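# Reseat cabinet side panel lip in rail and relatch

## Task

The side panel of the wall cabinet is latched but its bottom lip sits outside the rail; get that lip into the rail and leave the panel latched closed once more.

## Robot and tools

Robot: two arms, left_arm and right_arm, each with a two-finger gripper. In the scene frame the origin sits at table-top height halfway between the nominal bases; +z is up, +x points out over the table, and left_arm is on the +y side (not tied to image sides). Calibrated bases: left_arm at (-0.045, +0.389, +0.023) m, right_arm at (-0.014, -0.427, +0.023) m, both nearly unrotated. A two-camera stand is behind the arms.

Frames: each arm reports its hand pose, velocities and target in its own base frame. Fixed cameras and the table use the scene frame. Every commanded offset runs along the axes of that arm's current Hand target. Gripper axes: fingers point along +z and open and close along y. end_effector_position is the spot between the pads when shut; closed fingertips reach about 19 mm past it, open ones about 6 mm. A block on the wrist protrudes about 10 cm toward the gripper's +x and turns with it.

execute_actions(actions, cameras): actions is a list of actions; each action is a table of 1 to 15 rows, one row per 1/30 s step, and a short table repeats its final row to fill 15 steps. Each row is one flat list of 18 numbers, all in [-1, 1], covering both arms: left dx, dy, dz, rx, ry, rz, left gripper position, force_limit, speed, then the same nine for the right. dx to rz are offsets (not poses) from the Hand target at the moment the action begins, along that target's axes; every row counts from that same start, not from the row before. Scale: 1.0 equals 0.6 m or 180 degrees; rx, ry, rz form a single rotation vector. Repeating an offset in a later action moves further. Six zeros re-request the current Hand target. Images arrive only if actions is empty or cameras names them (["all"], a list of names, or []); a wrong name voids the call.

Gripper numbers (absolute settings, not offsets): position +1 is fully open (85 mm), about -0.8 is pads touching, -1 squeezes until blocked. speed sets finger travel: about 20 mm/s at -1, 85 at 0, 150 at +1. force_limit together with speed sets grip: a slow close gives roughly 30 N per pad at force_limit -1 up to 100 N at +1; a fast close from well open gives about 120-135 N at speed 0 and 200-245 N at +1. Both start at +1. To leave a gripper unchanged resend its previous three numbers; a 0 is a real command. New force or speed only applies after a position change of at least 0.01. To grip, send -1 and confirm object_status 2 (0 moving, 1 blocked opening, 2 blocked closing, 3 reached target or pads met). position_measured is in counts: 3 open, 78 about 60 mm, 130 about 40 mm, 180 about 20 mm, 230 pads together.

move(target, speed, blend, stop_force, zero, blocking, cameras): target is one 18-number row or a list of up to 15 rows, laid out like a row above; each arm's six numbers are offsets from its Hand target at the move's start (all rows from that same start). Paths are straight, end together, last at least 0.5 s and are cut at 10 s. speed is the top path speed in m/s, 0.002 to 3.6, default 0.25 (rotation up to twice that in rad/s), one value or one per target. blend in metres rounds corners of a list; 0 stops at each. stop_force in N, 3 to 120, ends an arm's path when its wrist sensor feels that much push against the motion; the arm then backs off slightly but still presses somewhat. Omit it when pulling away from something the gripper leans on, and don't rely on it for turning grippers. zero (default true) rezeroes before the move. blocking=false returns after about 0.5 s while the move continues; not allowed with stop_force. The result adds a move: line, e.g. done, off_target, moving, held, fault, plus limits such as paced or held. Paths don't avoid obstacles or the other arm; faster moves lag and overshoot more; steer around an arm's own base.

wait(seconds 0 to 10) lets the scene run holding commands. stop brakes a running move. zoom_image(camera, region [x0, y0, x1, y1] in pixels, at most 504 by 504) enlarges part of the newest image from cam_head_left, cam_head_right, cam_high, cam_left_wrist or cam_right_wrist (each 672x504). zero_wrist_force(arm) rezeroes that arm's force sensor. finished_scene(scene) ends the current scene, given its number; it is final.

Results: per arm, Hand target (last commanded pose after clipping; the next offsets count from it), end_effector_position (m), quat_wxyz, velocities, Joint positions and torques, Wrist force and torque in the gripper's own axes plus a peak line, Tool commands, motor temperatures, and for execute_actions some step positions. Joint velocities 'within noise' means the arm is still. A gripper often rests short of its target; send the gap as an offset.

Limits: orientation commands are clipped to 32 degrees from the measured one each step. A clearance check holds back commands bringing the arms too near each other. Contact torque of 132 N m on shoulder or elbow joints, 24.6 N m on wrist joints, or roughly 150 N outside force stops that arm for 10 s. Motors reaching 85 °C lock the arm for 30-60 s (warning at 70 °C); avoid long stretched holds or pushing at unreachable poses.

Avoid: dropping or releasing moving parts, letting anything fall or leaving it off the table, fast hits on fixed things, squeezing parts still supported, pressing or gripping between the two arms, and any arm stop. Approach contacts slowly, ideally with stop_force, and back off by commanding past the gripper. A loose object may occasionally get nudged by itself.

Each tool is called as name(argument=value, ...) on one line, values as JSON.

## Session

execute_actions(actions=[])

Scene clock: 0.00 s.
left_arm: end_effector_position=(+0.1116, -0.0176, +0.2662) position_measured=3 object_status=3 end_effector_quat_wxyz=(-0.163, +0.648, +0.744, -0.021) | right_arm: end_effector_position=(+0.6154, -0.4065, +0.2722) position_measured=3 object_status=3 end_effector_quat_wxyz=(-0.217, -0.127, +0.940, -0.231)
Joint positions: left_arm=[-1.109 -2.473 2.184 -0.992 -1.732 0.348] | right_arm=[2.939 -2.228 -0.894 -1.886 0.989 -0.382]
Joint velocities: within noise
Joint torques (N m): no reading
Motor temperatures (°C): left_arm=[29 30 32 38 32 36] | right_arm=[26 28 27 27 28 32]
Wrist force (N): no reading
Wrist torque (N m): no reading
Wrist force, peak (N): no reading
Hand target: left_arm +0.1116, -0.0176, +0.2662; -0.163, +0.648, +0.744, -0.021 | right_arm +0.6154, -0.4065, +0.2722; -0.217, -0.127, +0.940, -0.231
Tool commands: left_gripper/position=+1.0 left_gripper/force_limit=+1.0 left_gripper/speed=+1.0 right_gripper/position=+1.0 right_gripper/force_limit=+1.0 right_gripper/speed=+1.0

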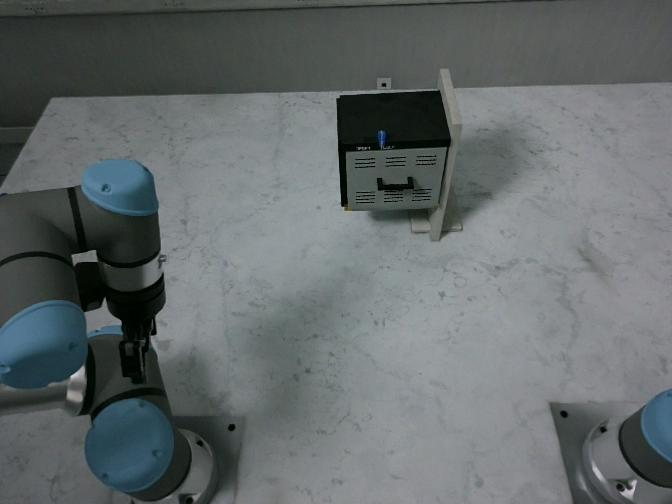

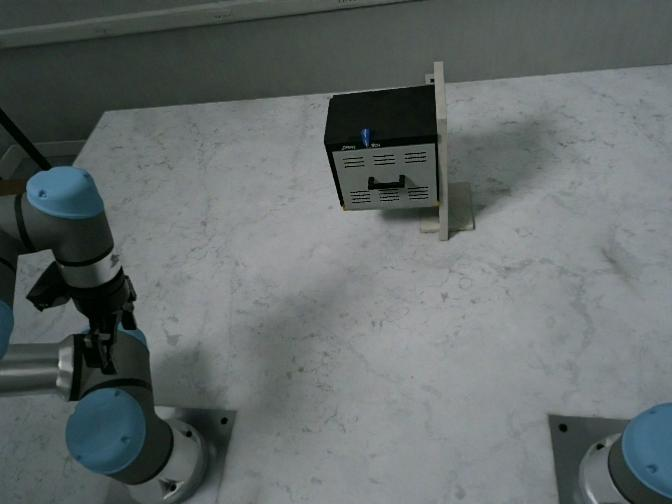

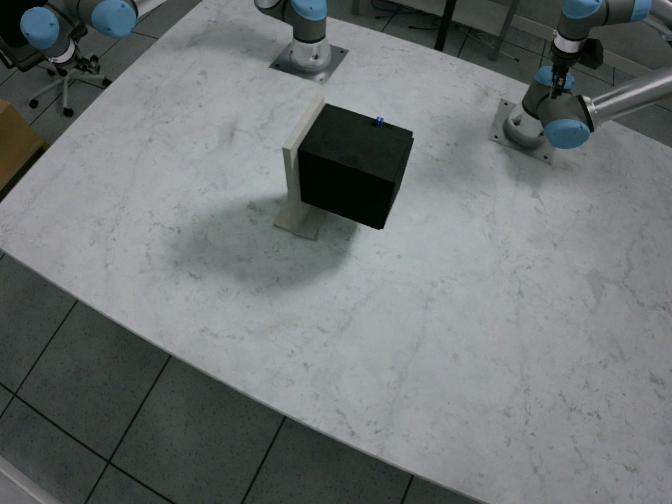

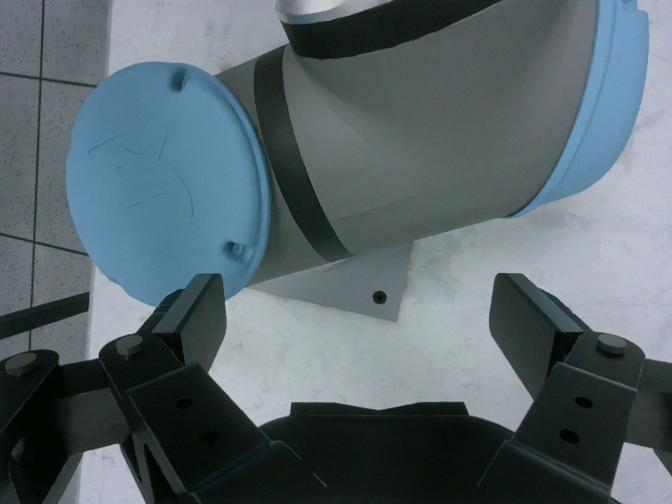

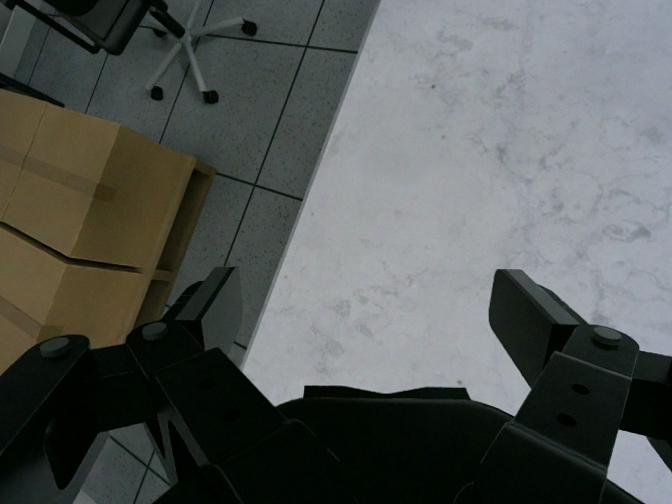

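zoom_image(camera="cam_head_left", region=[310, 60, 490, 250])

zoom_image(camera="cam_head_right", region=[300, 60, 490, 250])

zoom_image(camera="cam_high", region=[260, 80, 430, 250])

Scaled by 2.653 from the camera's 672x504 image, which has a finer 960x720 frame.

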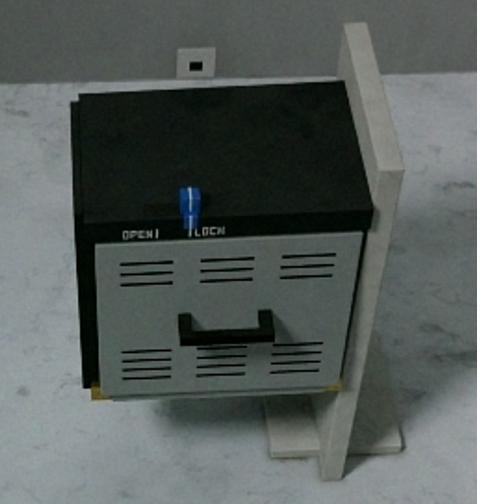

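Scaled by 2.653 from the camera's 672x504 image, which has a finer 960x720 frame.

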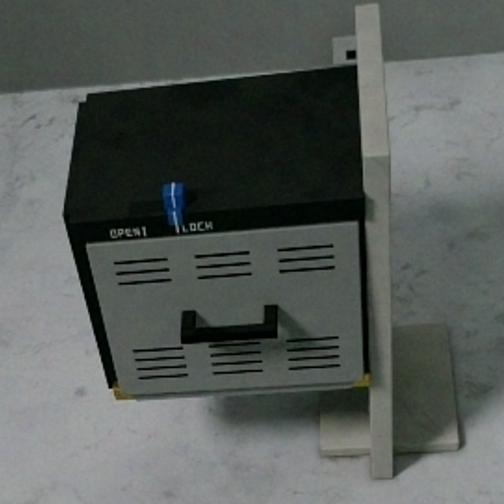

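Scaled by 2.965 from the camera's 672x504 image, which has a finer 960x720 frame.

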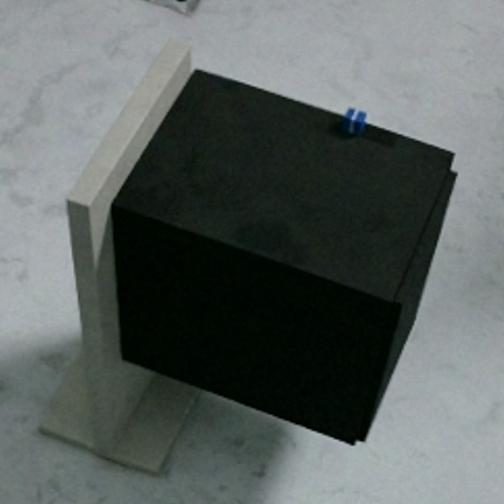

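move(target=[-0.376,0.208,-0.288,-0.581,-0.0877,-0.017,1,1,1,0,0,0,0,0,0,1,1,1], speed=0.4, cameras=["all"])

Scene clock: 5.27 s.
left_arm: end_effector_position=(+0.3017, -0.2478, +0.3508) position_measured=3 object_status=3 end_effector_quat_wxyz=(+0.500, +0.500, +0.499, +0.501) end_effector_velocity=(+0.000, +0.000, +0.000) end_effector_angular_velocity=(-0.002, -0.002, -0.001) | right_arm: end_effector_position=(+0.6154, -0.4065, +0.2722) position_measured=3 object_status=3 end_effector_quat_wxyz=(-0.217, -0.127, +0.940, -0.231)
Joint positions: left_arm=[-1.95 -1.967 2.237 -0.265 -0.379 -1.575] | right_arm=[2.939 -2.228 -0.894 -1.886 0.989 -0.382]
Joint velocities: left_arm=[0 0 0 0.003 0.001 -0.006] | right_arm=[within noise]
Joint torques (N m): left_arm=[5.12 5.59 -6.41 2.79 2.46 -1.77] | right_arm=[-0.57 49.6 22.38 2.14 -1.17 -0.24]
Wrist force (N): left_arm=[1.1 -0.2 -3.9] | right_arm=[-0.2 0.1 0.3]
Wrist torque (N m): left_arm=[-0.08 -0.14 -0.13] | right_arm=[0.02 0.03 0.00]
Wrist force, peak (N): left_arm=[0.8 -0.3 -4.4] | right_arm=[0.0 0.6 0.1]
Hand target: left_arm +0.3018, -0.2478, +0.3508; +0.500, +0.500, +0.499, +0.501 | right_arm +0.6154, -0.4065, +0.2722; -0.217, -0.127, +0.940, -0.231
Off the commanded pose: left_arm 0.000 m, 0 deg | right_arm 0.000 m, 0 deg.
move: done

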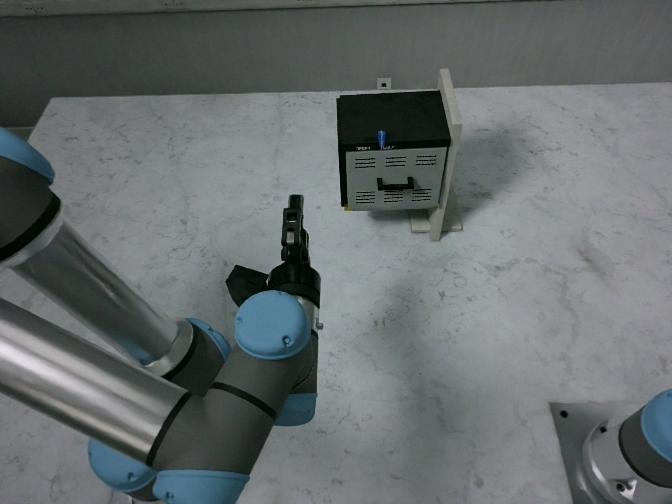

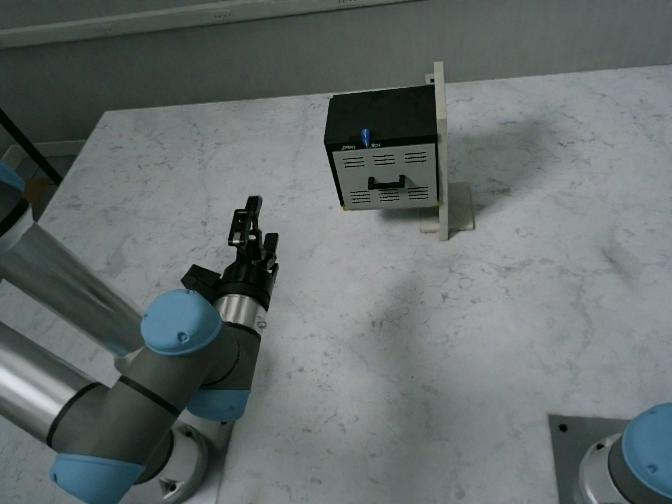

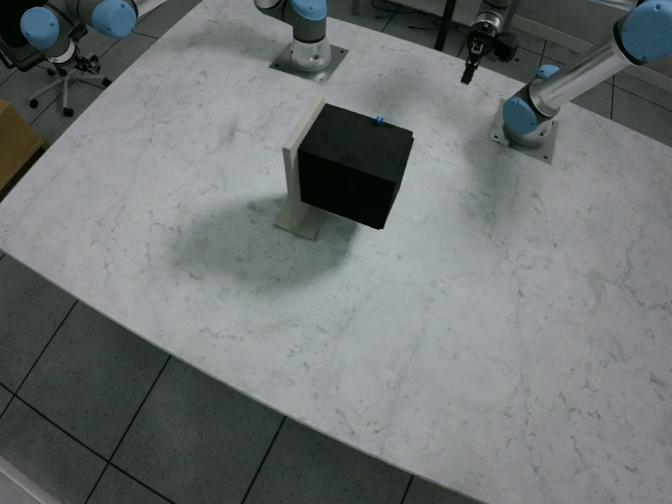

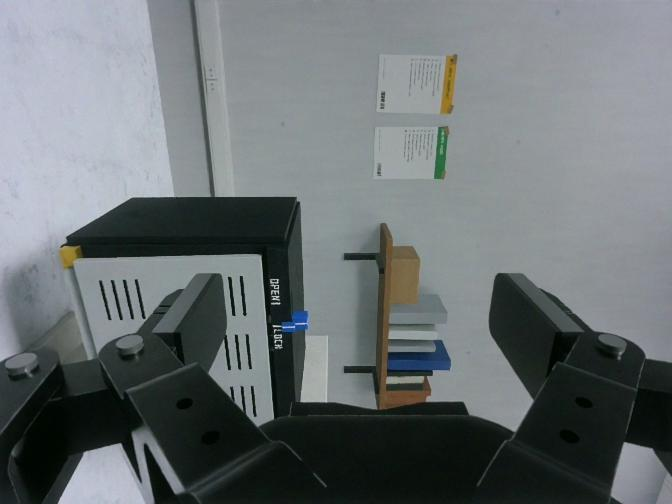

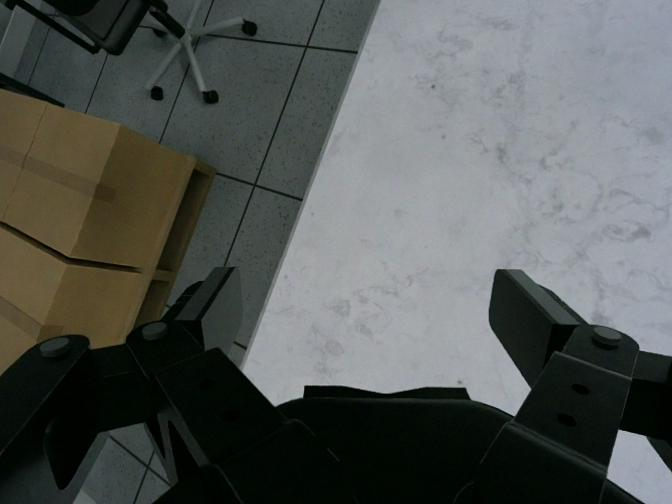

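move(target=[-0.1667,-0.1667,0,0,0,0,1,1,1,0,0,0,0,0,0,1,1,1], cameras=["all"])

zoom_image(camera="cam_left_wrist", region=[100, 50, 600, 500])

Scene clock: 6.97 s.
left_arm: end_effector_position=(+0.3020, -0.3478, +0.2508) position_measured=3 object_status=3 end_effector_quat_wxyz=(+0.500, +0.500, +0.499, +0.501) | right_arm: end_effector_position=(+0.6154, -0.4065, +0.2722) position_measured=3 object_status=3 end_effector_quat_wxyz=(-0.217, -0.127, +0.940, -0.231)
Joint positions: left_arm=[-1.832 -1.54 2.191 -0.642 -0.261 -1.578] | right_arm=[2.939 -2.228 -0.894 -1.886 0.989 -0.382]
Joint torques (N m): left_arm=[-11.24 -13.59 -6.08 -0.08 -2.72 -1.85] | right_arm=[-0.7 50.15 22.56 2.07 -1.07 -0.16]
Wrist force (N): left_arm=[1.1 -0.2 -4.2] | right_arm=[0.0 -0.2 0.0]
Wrist torque (N m): left_arm=[-0.03 -0.12 -0.18] | right_arm=[-0.04 0.00 0.00]
Wrist force, peak (N): left_arm=[3.7 2.1 -3.6] | right_arm=[0.0 0.5 0.2]
Hand target: left_arm +0.3019, -0.3478, +0.2507; +0.500, +0.500, +0.499, +0.501 | right_arm +0.6154, -0.4065, +0.2722; -0.217, -0.127, +0.940, -0.231
Off the commanded pose: left_arm 0.000 m, 0 deg | right_arm 0.000 m, 0 deg.
move: done

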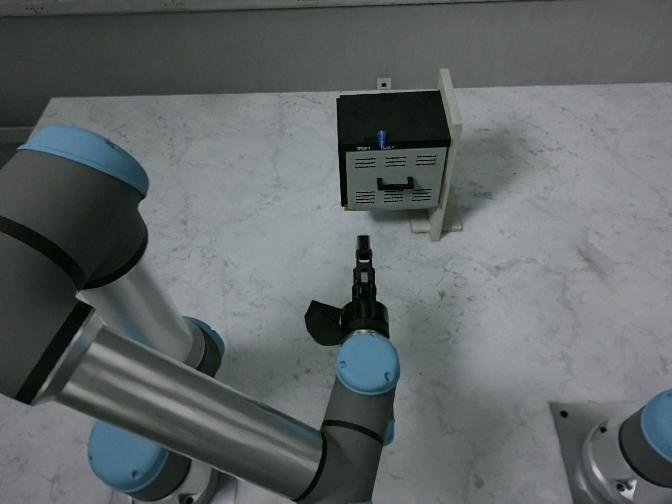

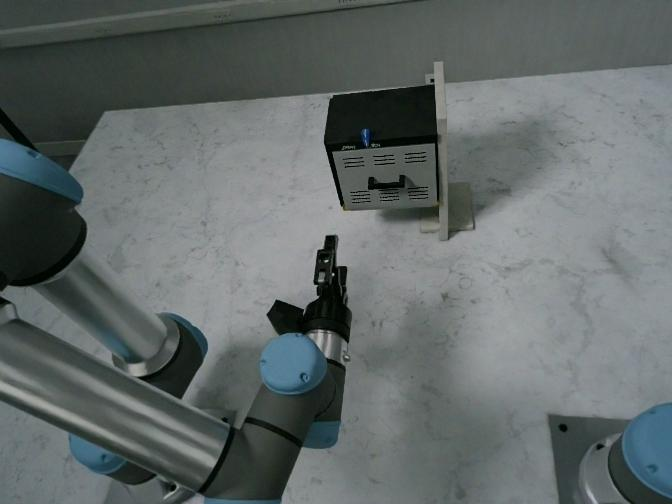

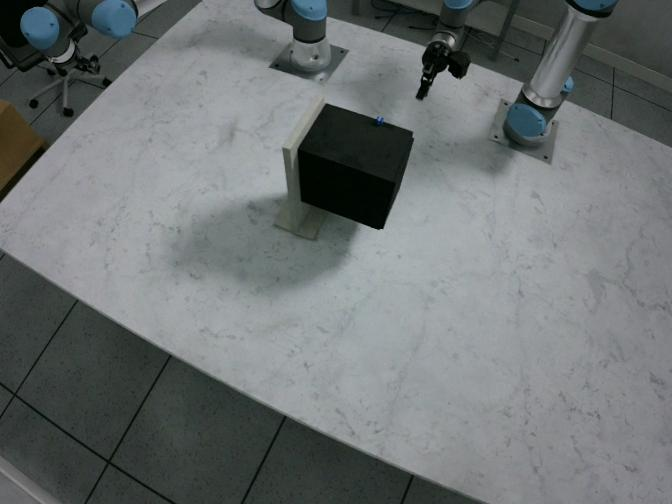

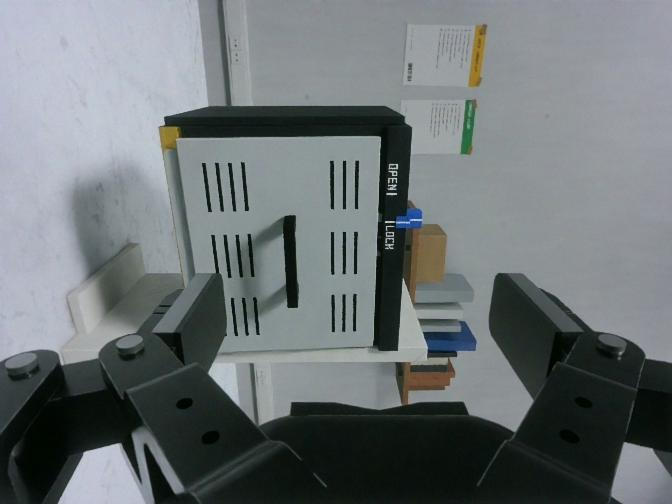

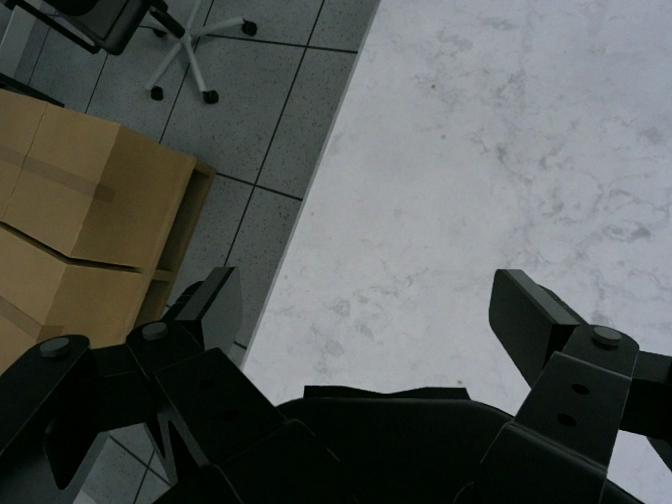

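Scaled by 1.008 from the camera's 672x504 image, which has a finer 960x720 frame.

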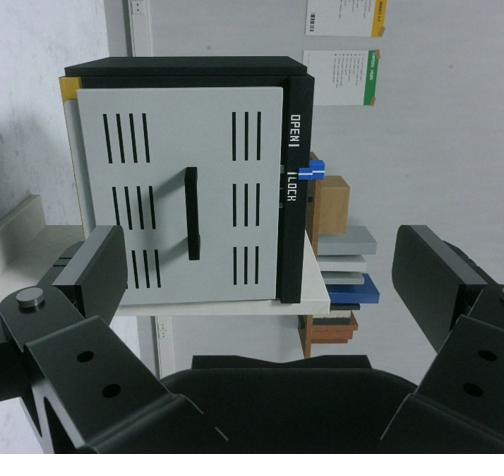

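move(target=[-0.0,-0.083,0.1667,0,0,0,1,1,1,0,0,0,0,0,0,1,1,1], cameras=["cam_left_wrist","cam_head_left","cam_head_right"])

Scene clock: 10.07 s.
left_arm: end_effector_position=(+0.4020, -0.3477, +0.2011) position_measured=3 object_status=3 end_effector_quat_wxyz=(+0.500, +0.500, +0.500, +0.500) | right_arm: end_effector_position=(+0.6154, -0.4065, +0.2722) position_measured=3 object_status=3 end_effector_quat_wxyz=(-0.217, -0.127, +0.940, -0.231)
Joint positions: left_arm=[-1.537 -1.389 2.183 -0.798 0.034 -1.566] | right_arm=[2.939 -2.228 -0.894 -1.886 0.989 -0.382]
Joint torques (N m): left_arm=[12.6 -18.12 -26.52 1.77 2.54 -1.88] | right_arm=[-0.19 49.14 22.49 2.12 -1.02 -0.09]
Wrist force (N): left_arm=[1.3 0.0 -4.2] | right_arm=[-0.2 -0.2 0.0]
Wrist torque (N m): left_arm=[-0.03 -0.16 -0.07] | right_arm=[-0.04 0.02 0.00]
Wrist force, peak (N): left_arm=[1.0 1.3 -6.5] | right_arm=[0.3 0.0 0.5]
Hand target: left_arm +0.4021, -0.3478, +0.2011; +0.500, +0.500, +0.499, +0.501 | right_arm +0.6154, -0.4065, +0.2722; -0.217, -0.127, +0.940, -0.231
Off the commanded pose: left_arm 0.000 m, 0 deg | right_arm 0.000 m, 0 deg.
move: done
Images, in order (width x height): cam_head_left 672x504, cam_head_right 672x504, cam_left_wrist 672x504.

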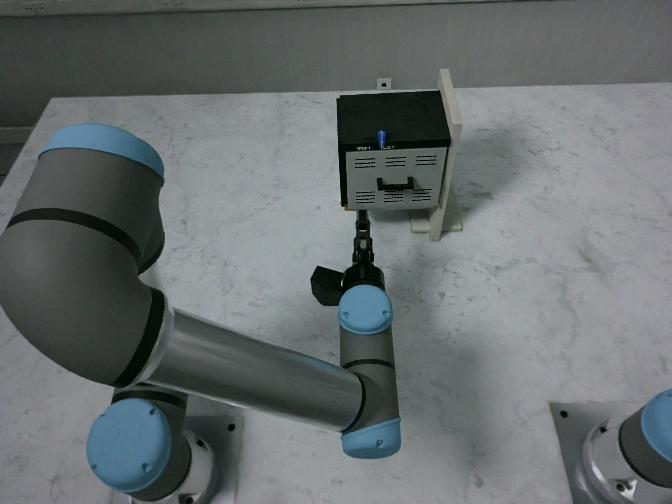

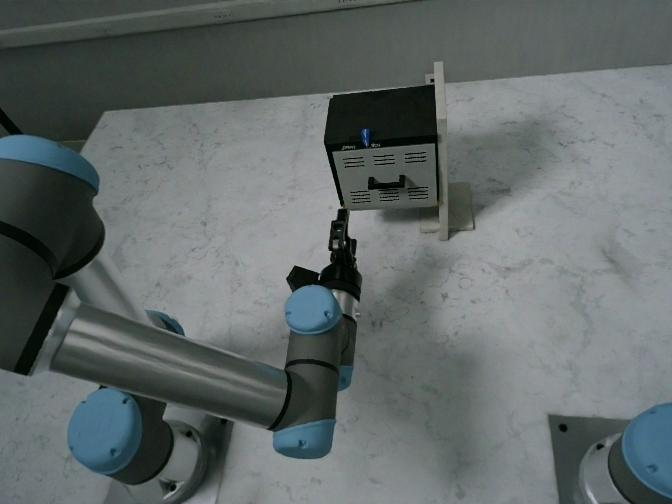

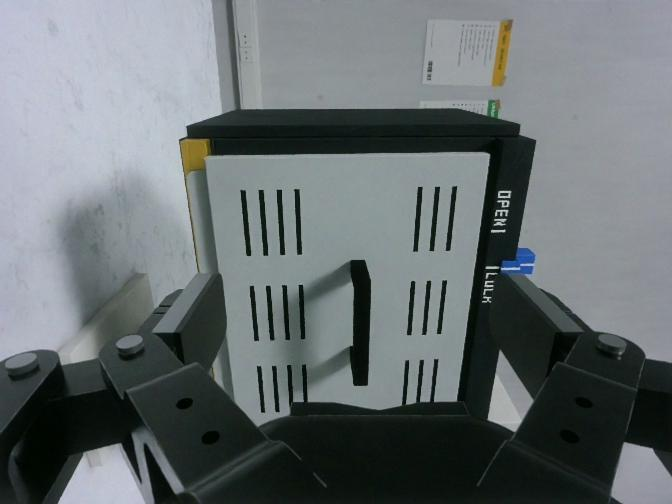

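move(target=[-0.107,0.02,0.05,0,0,0,1,1,1,0,0,0,0,0,0,1,1,1], cameras=["cam_left_wrist","cam_head_left","cam_head_right"])

zoom_image(camera="cam_head_left", region=[310, 60, 490, 250])

zoom_image(camera="cam_head_right", region=[300, 60, 490, 250])

Scene clock: 12.53 s.
left_arm: end_effector_position=(+0.4320, -0.4120, +0.2132) position_measured=3 object_status=3 end_effector_quat_wxyz=(+0.500, +0.500, +0.499, +0.501) | right_arm: end_effector_position=(+0.6154, -0.4065, +0.2722) position_measured=3 object_status=3 end_effector_quat_wxyz=(-0.217, -0.127, +0.940, -0.231)
Joint positions: left_arm=[-1.471 -1.266 1.976 -0.732 0.1 -1.548] | right_arm=[2.939 -2.228 -0.894 -1.886 0.989 -0.382]
Joint torques (N m): left_arm=[-12.07 -26.51 -26.02 -0.6 -2.27 -0.05] | right_arm=[-0.09 50.49 22.74 2.14 -1.13 -0.29]
Wrist force (N): left_arm=[1.3 0.3 -4.1] | right_arm=[-0.1 0.0 0.1]
Wrist torque (N m): left_arm=[0.01 -0.17 -0.06] | right_arm=[0.01 0.02 0.00]
Wrist force, peak (N): left_arm=[3.5 -0.3 -5.0] | right_arm=[-0.3 0.5 -0.1]
Hand target: left_arm +0.4320, -0.4120, +0.2131; +0.500, +0.500, +0.499, +0.501 | right_arm +0.6154, -0.4065, +0.2722; -0.217, -0.127, +0.940, -0.231
Off the commanded pose: left_arm 0.000 m, 0 deg | right_arm 0.000 m, 0 deg.
move: done
Images, in order (width x height): cam_head_left 672x504, cam_head_right 672x504, cam_left_wrist 672x504.

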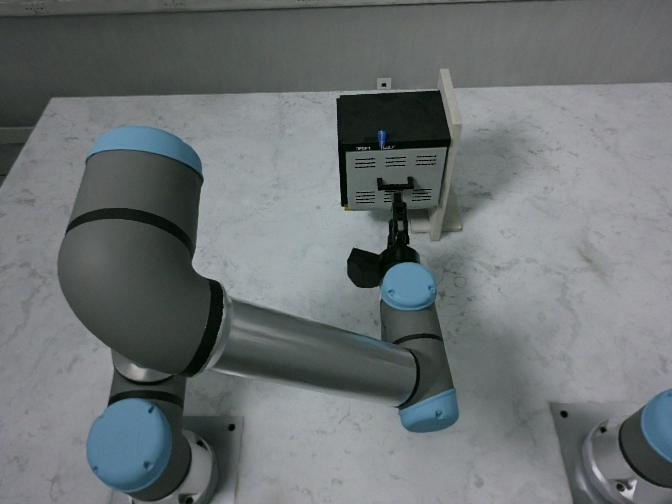

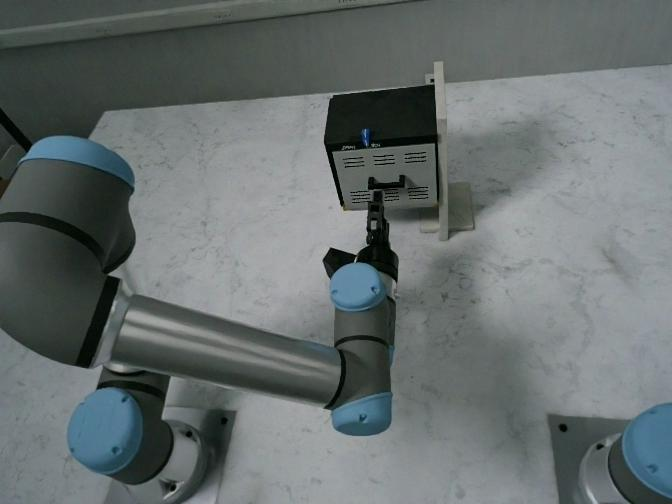

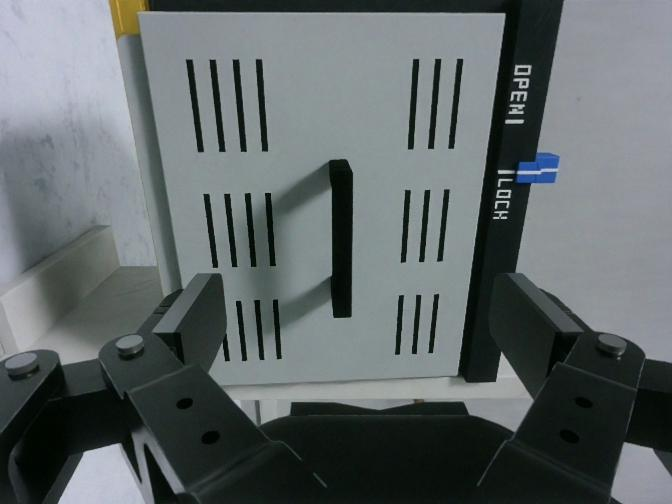

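Scaled by 2.653 from the camera's 672x504 image, which has a finer 960x720 frame.

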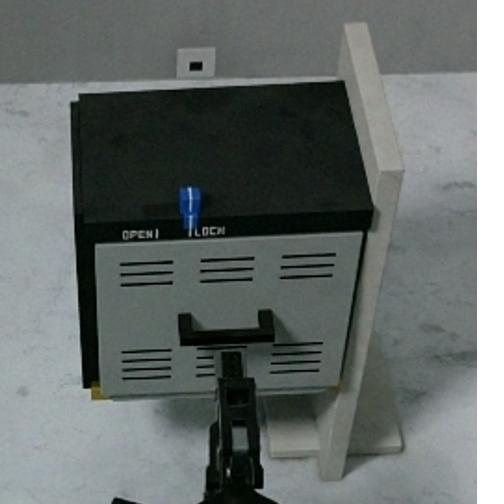

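Scaled by 2.653 from the camera's 672x504 image, which has a finer 960x720 frame.

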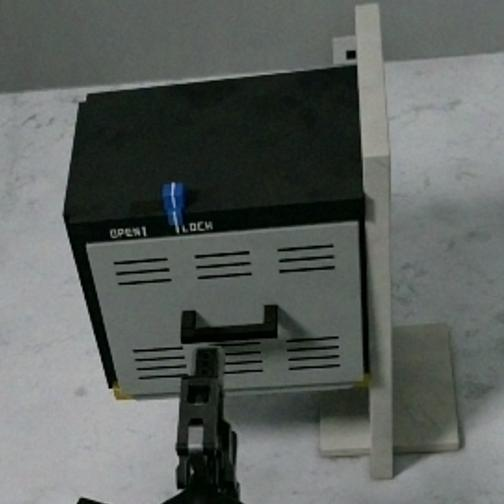

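move(target=[0.003,-0.006,0.07,0,0,0,1,1,1,0,0,0,0,0,0,1,1,1], speed=0.1, stop_force=10, cameras=["cam_left_wrist","cam_head_right"])

zoom_image(camera="cam_head_right", region=[300, 100, 480, 250])

Scene clock: 15.20 s.
left_arm: end_effector_position=(+0.4740, -0.4102, +0.2096) position_measured=3 object_status=3 end_effector_quat_wxyz=(+0.500, +0.500, +0.499, +0.501) | right_arm: end_effector_position=(+0.6154, -0.4065, +0.2722) position_measured=3 object_status=3 end_effector_quat_wxyz=(-0.217, -0.127, +0.940, -0.231)
Joint positions: left_arm=[-1.375 -1.225 1.928 -0.714 0.196 -1.559] | right_arm=[2.939 -2.228 -0.894 -1.886 0.989 -0.382]
Joint torques (N m): left_arm=[4.01 -42.53 -3.9 -1.62 2.07 1.37] | right_arm=[0.2 50.06 22.49 2.03 -1.08 -0.21]
Wrist force (N): left_arm=[1.2 0.2 -3.9] | right_arm=[0.3 0.2 0.3]
Wrist torque (N m): left_arm=[-0.01 -0.14 -0.05] | right_arm=[0.03 -0.05 0.00]
Wrist force, peak (N): left_arm=[1.7 0.0 -5.3] | right_arm=[-0.3 0.0 0.6]
Hand target: left_arm +0.4740, -0.4102, +0.2096; +0.500, +0.500, +0.499, +0.501 | right_arm +0.6154, -0.4065, +0.2722; -0.217, -0.127, +0.940, -0.231
Off the commanded pose: left_arm 0.000 m, 0 deg | right_arm 0.000 m, 0 deg.
move: done
Images, in order (width x height): cam_head_right 672x504, cam_left_wrist 672x504.

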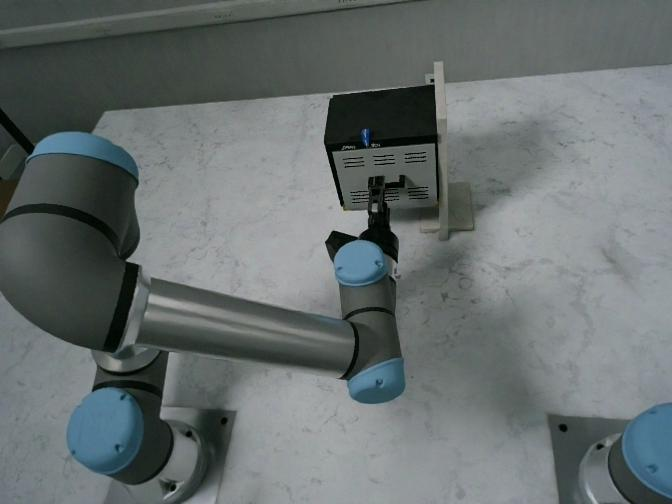

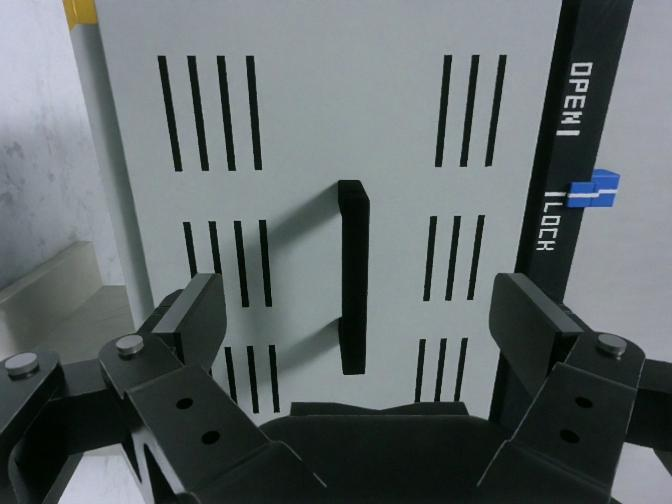

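Scaled by 2.800 from the camera's 672x504 image, which has a finer 960x720 frame.

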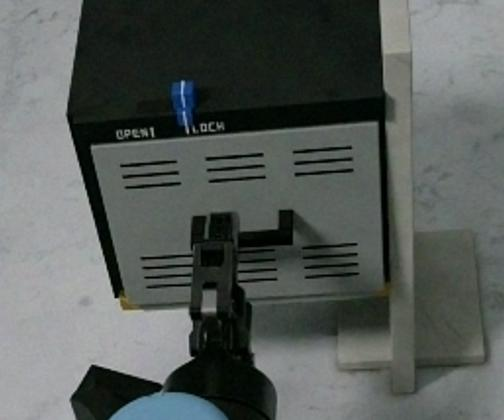

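move(target=[-0.0167,-0.0,0.063,0,0,0,1,1,1,0,0,0,0,0,0,1,1,1], speed=0.1, stop_force=10, cameras=["cam_left_wrist","cam_head_left"])

zoom_image(camera="cam_head_left", region=[320, 100, 480, 250])

Scene clock: 16.93 s.
left_arm: end_effector_position=(+0.5118, -0.4202, +0.2097) position_measured=3 object_status=3 end_effector_quat_wxyz=(+0.500, +0.500, +0.499, +0.501) | right_arm: end_effector_position=(+0.6154, -0.4065, +0.2722) position_measured=3 object_status=3 end_effector_quat_wxyz=(-0.217, -0.127, +0.940, -0.231)
Joint positions: left_arm=[-1.3 -1.17 1.844 -0.683 0.271 -1.562] | right_arm=[2.939 -2.228 -0.894 -1.886 0.989 -0.382]
Joint torques (N m): left_arm=[-9.42 -43.31 -4.12 -1.6 0.4 1.44] | right_arm=[-0.57 50.37 22.54 2.05 -1.17 -0.23]
Wrist force (N): left_arm=[1.2 0.0 -3.7] | right_arm=[0.0 0.0 0.5]
Wrist torque (N m): left_arm=[-0.03 -0.12 -0.06] | right_arm=[0.00 0.00 0.00]
Wrist force, peak (N): left_arm=[1.7 0.1 -5.0] | right_arm=[-0.4 0.2 0.3]
Hand target: left_arm +0.5118, -0.4203, +0.2097; +0.500, +0.500, +0.499, +0.501 | right_arm +0.6154, -0.4065, +0.2722; -0.217, -0.127, +0.940, -0.231
Off the commanded pose: left_arm 0.000 m, 0 deg | right_arm 0.000 m, 0 deg.
move: done
Images, in order (width x height): cam_head_left 672x504, cam_left_wrist 672x504.

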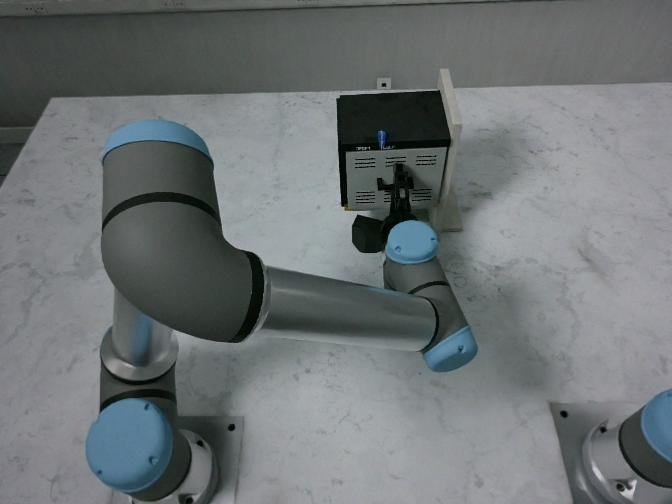

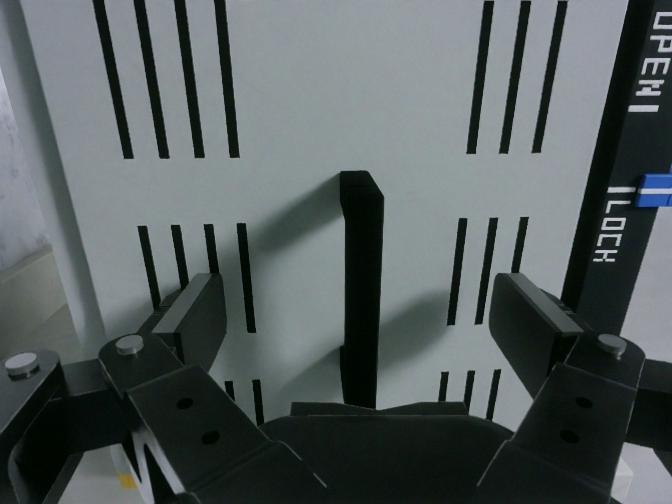

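Scaled by 3.150 from the camera's 672x504 image, which has a finer 960x720 frame.

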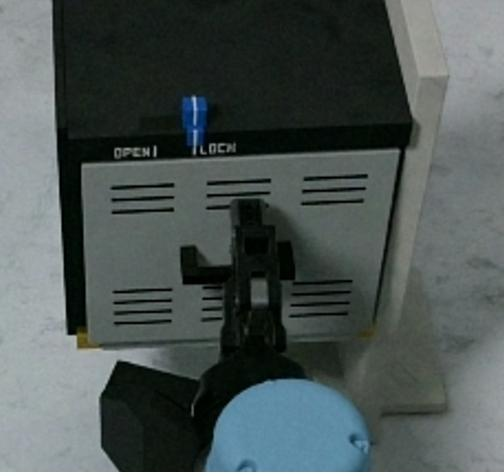

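move(target=[-0.0,0.002,0.005,0,0,0,-1,-0.6,-1,0,0,0,0,0,0,1,1,1], speed=0.1, cameras=["cam_left_wrist","cam_head_left"])

zoom_image(camera="cam_head_left", region=[320, 100, 480, 250])

Scene clock: 18.43 s.
left_arm: end_effector_position=(+0.5147, -0.4203, +0.2108) position_measured=25 object_status=0 end_effector_quat_wxyz=(+0.500, +0.500, +0.499, +0.501) | right_arm: end_effector_position=(+0.6154, -0.4065, +0.2722) position_measured=3 object_status=3 end_effector_quat_wxyz=(-0.217, -0.127, +0.940, -0.231)
Joint positions: left_arm=[-1.294 -1.168 1.839 -0.678 0.277 -1.562] | right_arm=[2.939 -2.228 -0.894 -1.886 0.989 -0.382]
Joint torques (N m): left_arm=[42.79 -42.25 -47.73 -6.23 3.96 -2.1] | right_arm=[-0.19 49.86 22.55 2.15 -0.92 -0.18]
Wrist force (N): left_arm=[6.6 -13.1 -78.6] | right_arm=[0.0 0.0 0.1]
Wrist torque (N m): left_arm=[3.31 0.18 0.08] | right_arm=[0.01 0.00 0.00]
Wrist force, peak (N): left_arm=[6.5 -14.0 -78.6] | right_arm=[-0.2 -0.1 0.5]
Hand target: left_arm +0.5148, -0.4203, +0.2109; +0.500, +0.500, +0.499, +0.501 | right_arm +0.6154, -0.4065, +0.2722; -0.217, -0.127, +0.940, -0.231
Off the commanded pose: left_arm 0.000 m, 0 deg | right_arm 0.000 m, 0 deg.
move: done
Images, in order (width x height): cam_head_left 672x504, cam_left_wrist 672x504.

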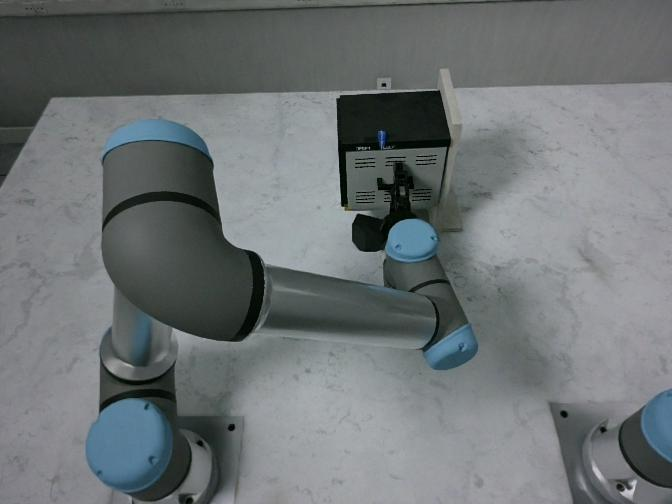

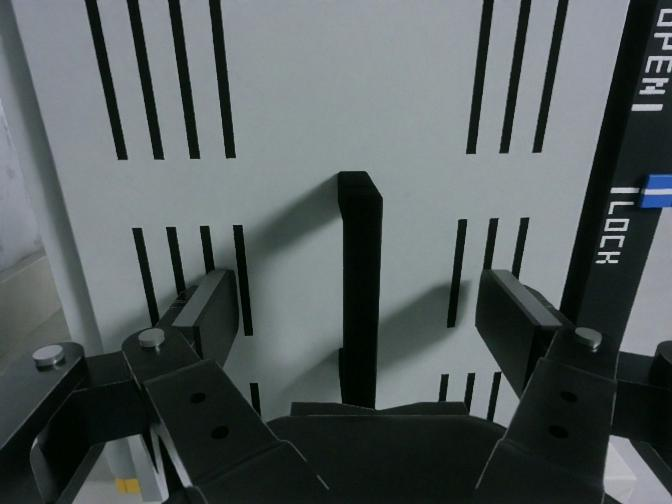

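Scaled by 3.150 from the camera's 672x504 image, which has a finer 960x720 frame.

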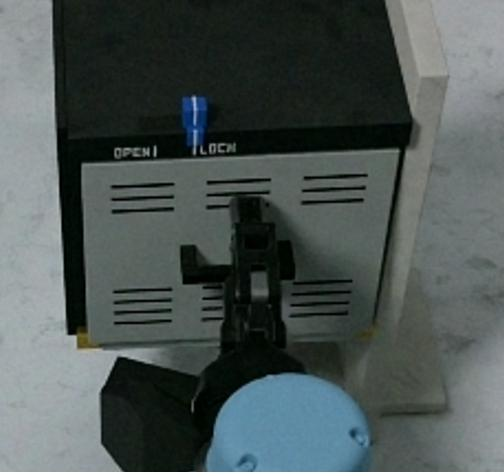

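move(target=[-0.0,0.0,-0.03,0,0,0,-1,-0.6,-1,0,0,0,0,0,0,1,1,1], speed=0.15, cameras=["cam_left_wrist","cam_head_left"])

wait(seconds=2, cameras=["cam_left_wrist"])

Scene clock: 23.00 s.
left_arm: end_effector_position=(+0.4968, -0.4203, +0.2108) position_measured=208 object_status=0 end_effector_quat_wxyz=(+0.500, +0.500, +0.499, +0.501) | right_arm: end_effector_position=(+0.6154, -0.4065, +0.2722) position_measured=3 object_status=3 end_effector_quat_wxyz=(-0.217, -0.127, +0.940, -0.231)
Joint positions: left_arm=[-1.331 -1.187 1.867 -0.689 0.24 -1.561] | right_arm=[2.939 -2.228 -0.894 -1.886 0.989 -0.382]
Joint torques (N m): left_arm=[11.42 -34.68 -32.01 0.27 1.98 -1.85] | right_arm=[-0.47 50.49 23.14 2.12 -0.97 -0.2]
Wrist force (N): left_arm=[1.8 -5.0 -3.7] | right_arm=[0.0 0.1 0.1]
Wrist torque (N m): left_arm=[-0.03 -0.21 -0.20] | right_arm=[0.01 0.01 0.00]
Wrist force, peak (N): left_arm=[7.0 -13.9 -88.2] | right_arm=[-0.6 0.2 0.2]
Hand target: left_arm +0.4968, -0.4203, +0.2109; +0.500, +0.500, +0.499, +0.501 | right_arm +0.6154, -0.4065, +0.2722; -0.217, -0.127, +0.940, -0.231
Off the commanded pose: left_arm 0.000 m, 0 deg | right_arm 0.000 m, 0 deg.
move: done
Images, in order (width x height): cam_head_left 672x504, cam_left_wrist 672x504.

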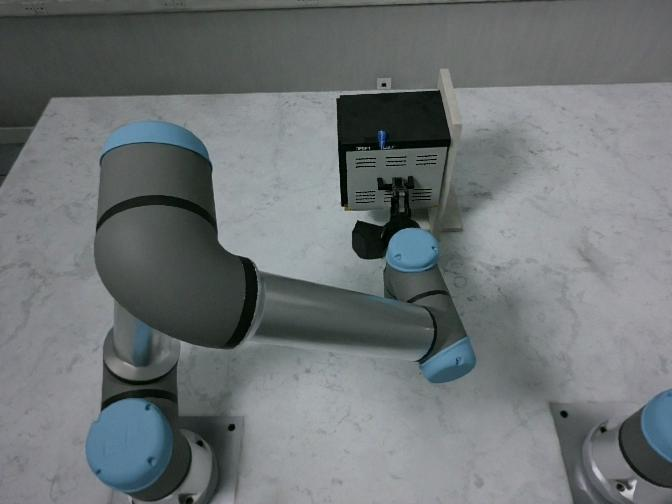

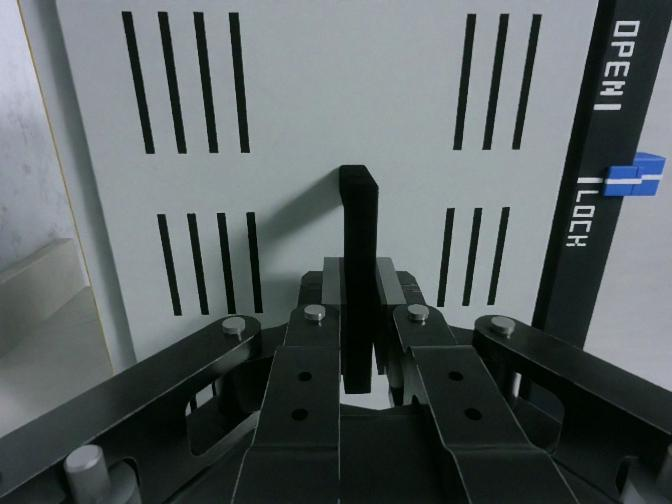

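Scene clock: 25.00 s.
left_arm: end_effector_position=(+0.4968, -0.4203, +0.2109) position_measured=208 object_status=2 end_effector_quat_wxyz=(+0.500, +0.500, +0.499, +0.501) | right_arm: end_effector_position=(+0.6154, -0.4065, +0.2722) position_measured=3 object_status=3 end_effector_quat_wxyz=(-0.217, -0.127, +0.940, -0.231)
Joint positions: left_arm=[-1.331 -1.187 1.867 -0.689 0.24 -1.561] | right_arm=[2.939 -2.228 -0.894 -1.886 0.989 -0.382]
Joint torques (N m): left_arm=[8.11 -46.82 -32.64 -1.56 1.94 -1.83] | right_arm=[0.54 50.36 23.22 1.99 -0.85 -0.11]
Wrist force (N): left_arm=[1.6 -4.8 -3.8] | right_arm=[-0.1 0.2 0.3]
Wrist torque (N m): left_arm=[-0.01 -0.19 -0.20] | right_arm=[0.04 0.02 0.01]
Wrist force, peak (N): left_arm=[1.7 -5.1 -3.8] | right_arm=[0.1 0.0 0.6]
Hand target: left_arm +0.4968, -0.4203, +0.2109; +0.500, +0.500, +0.499, +0.501 | right_arm +0.6154, -0.4065, +0.2722; -0.217, -0.127, +0.940, -0.231
Tool commands: left_gripper/position=-1.0 left_gripper/force_limit=-0.6 left_gripper/speed=-1.0 right_gripper/position=+1.0 right_gripper/force_limit=+1.0 right_gripper/speed=+1.0
Off the commanded pose: left_arm 0.000 m, 0 deg | right_arm 0.000 m, 0 deg.
wait: 2.00 s; at rest by 0.17 s
Images, in order (width x height): cam_left_wrist 672x504.

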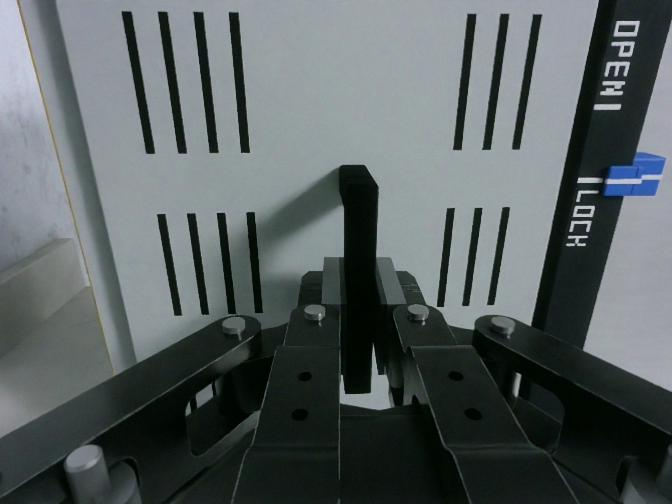

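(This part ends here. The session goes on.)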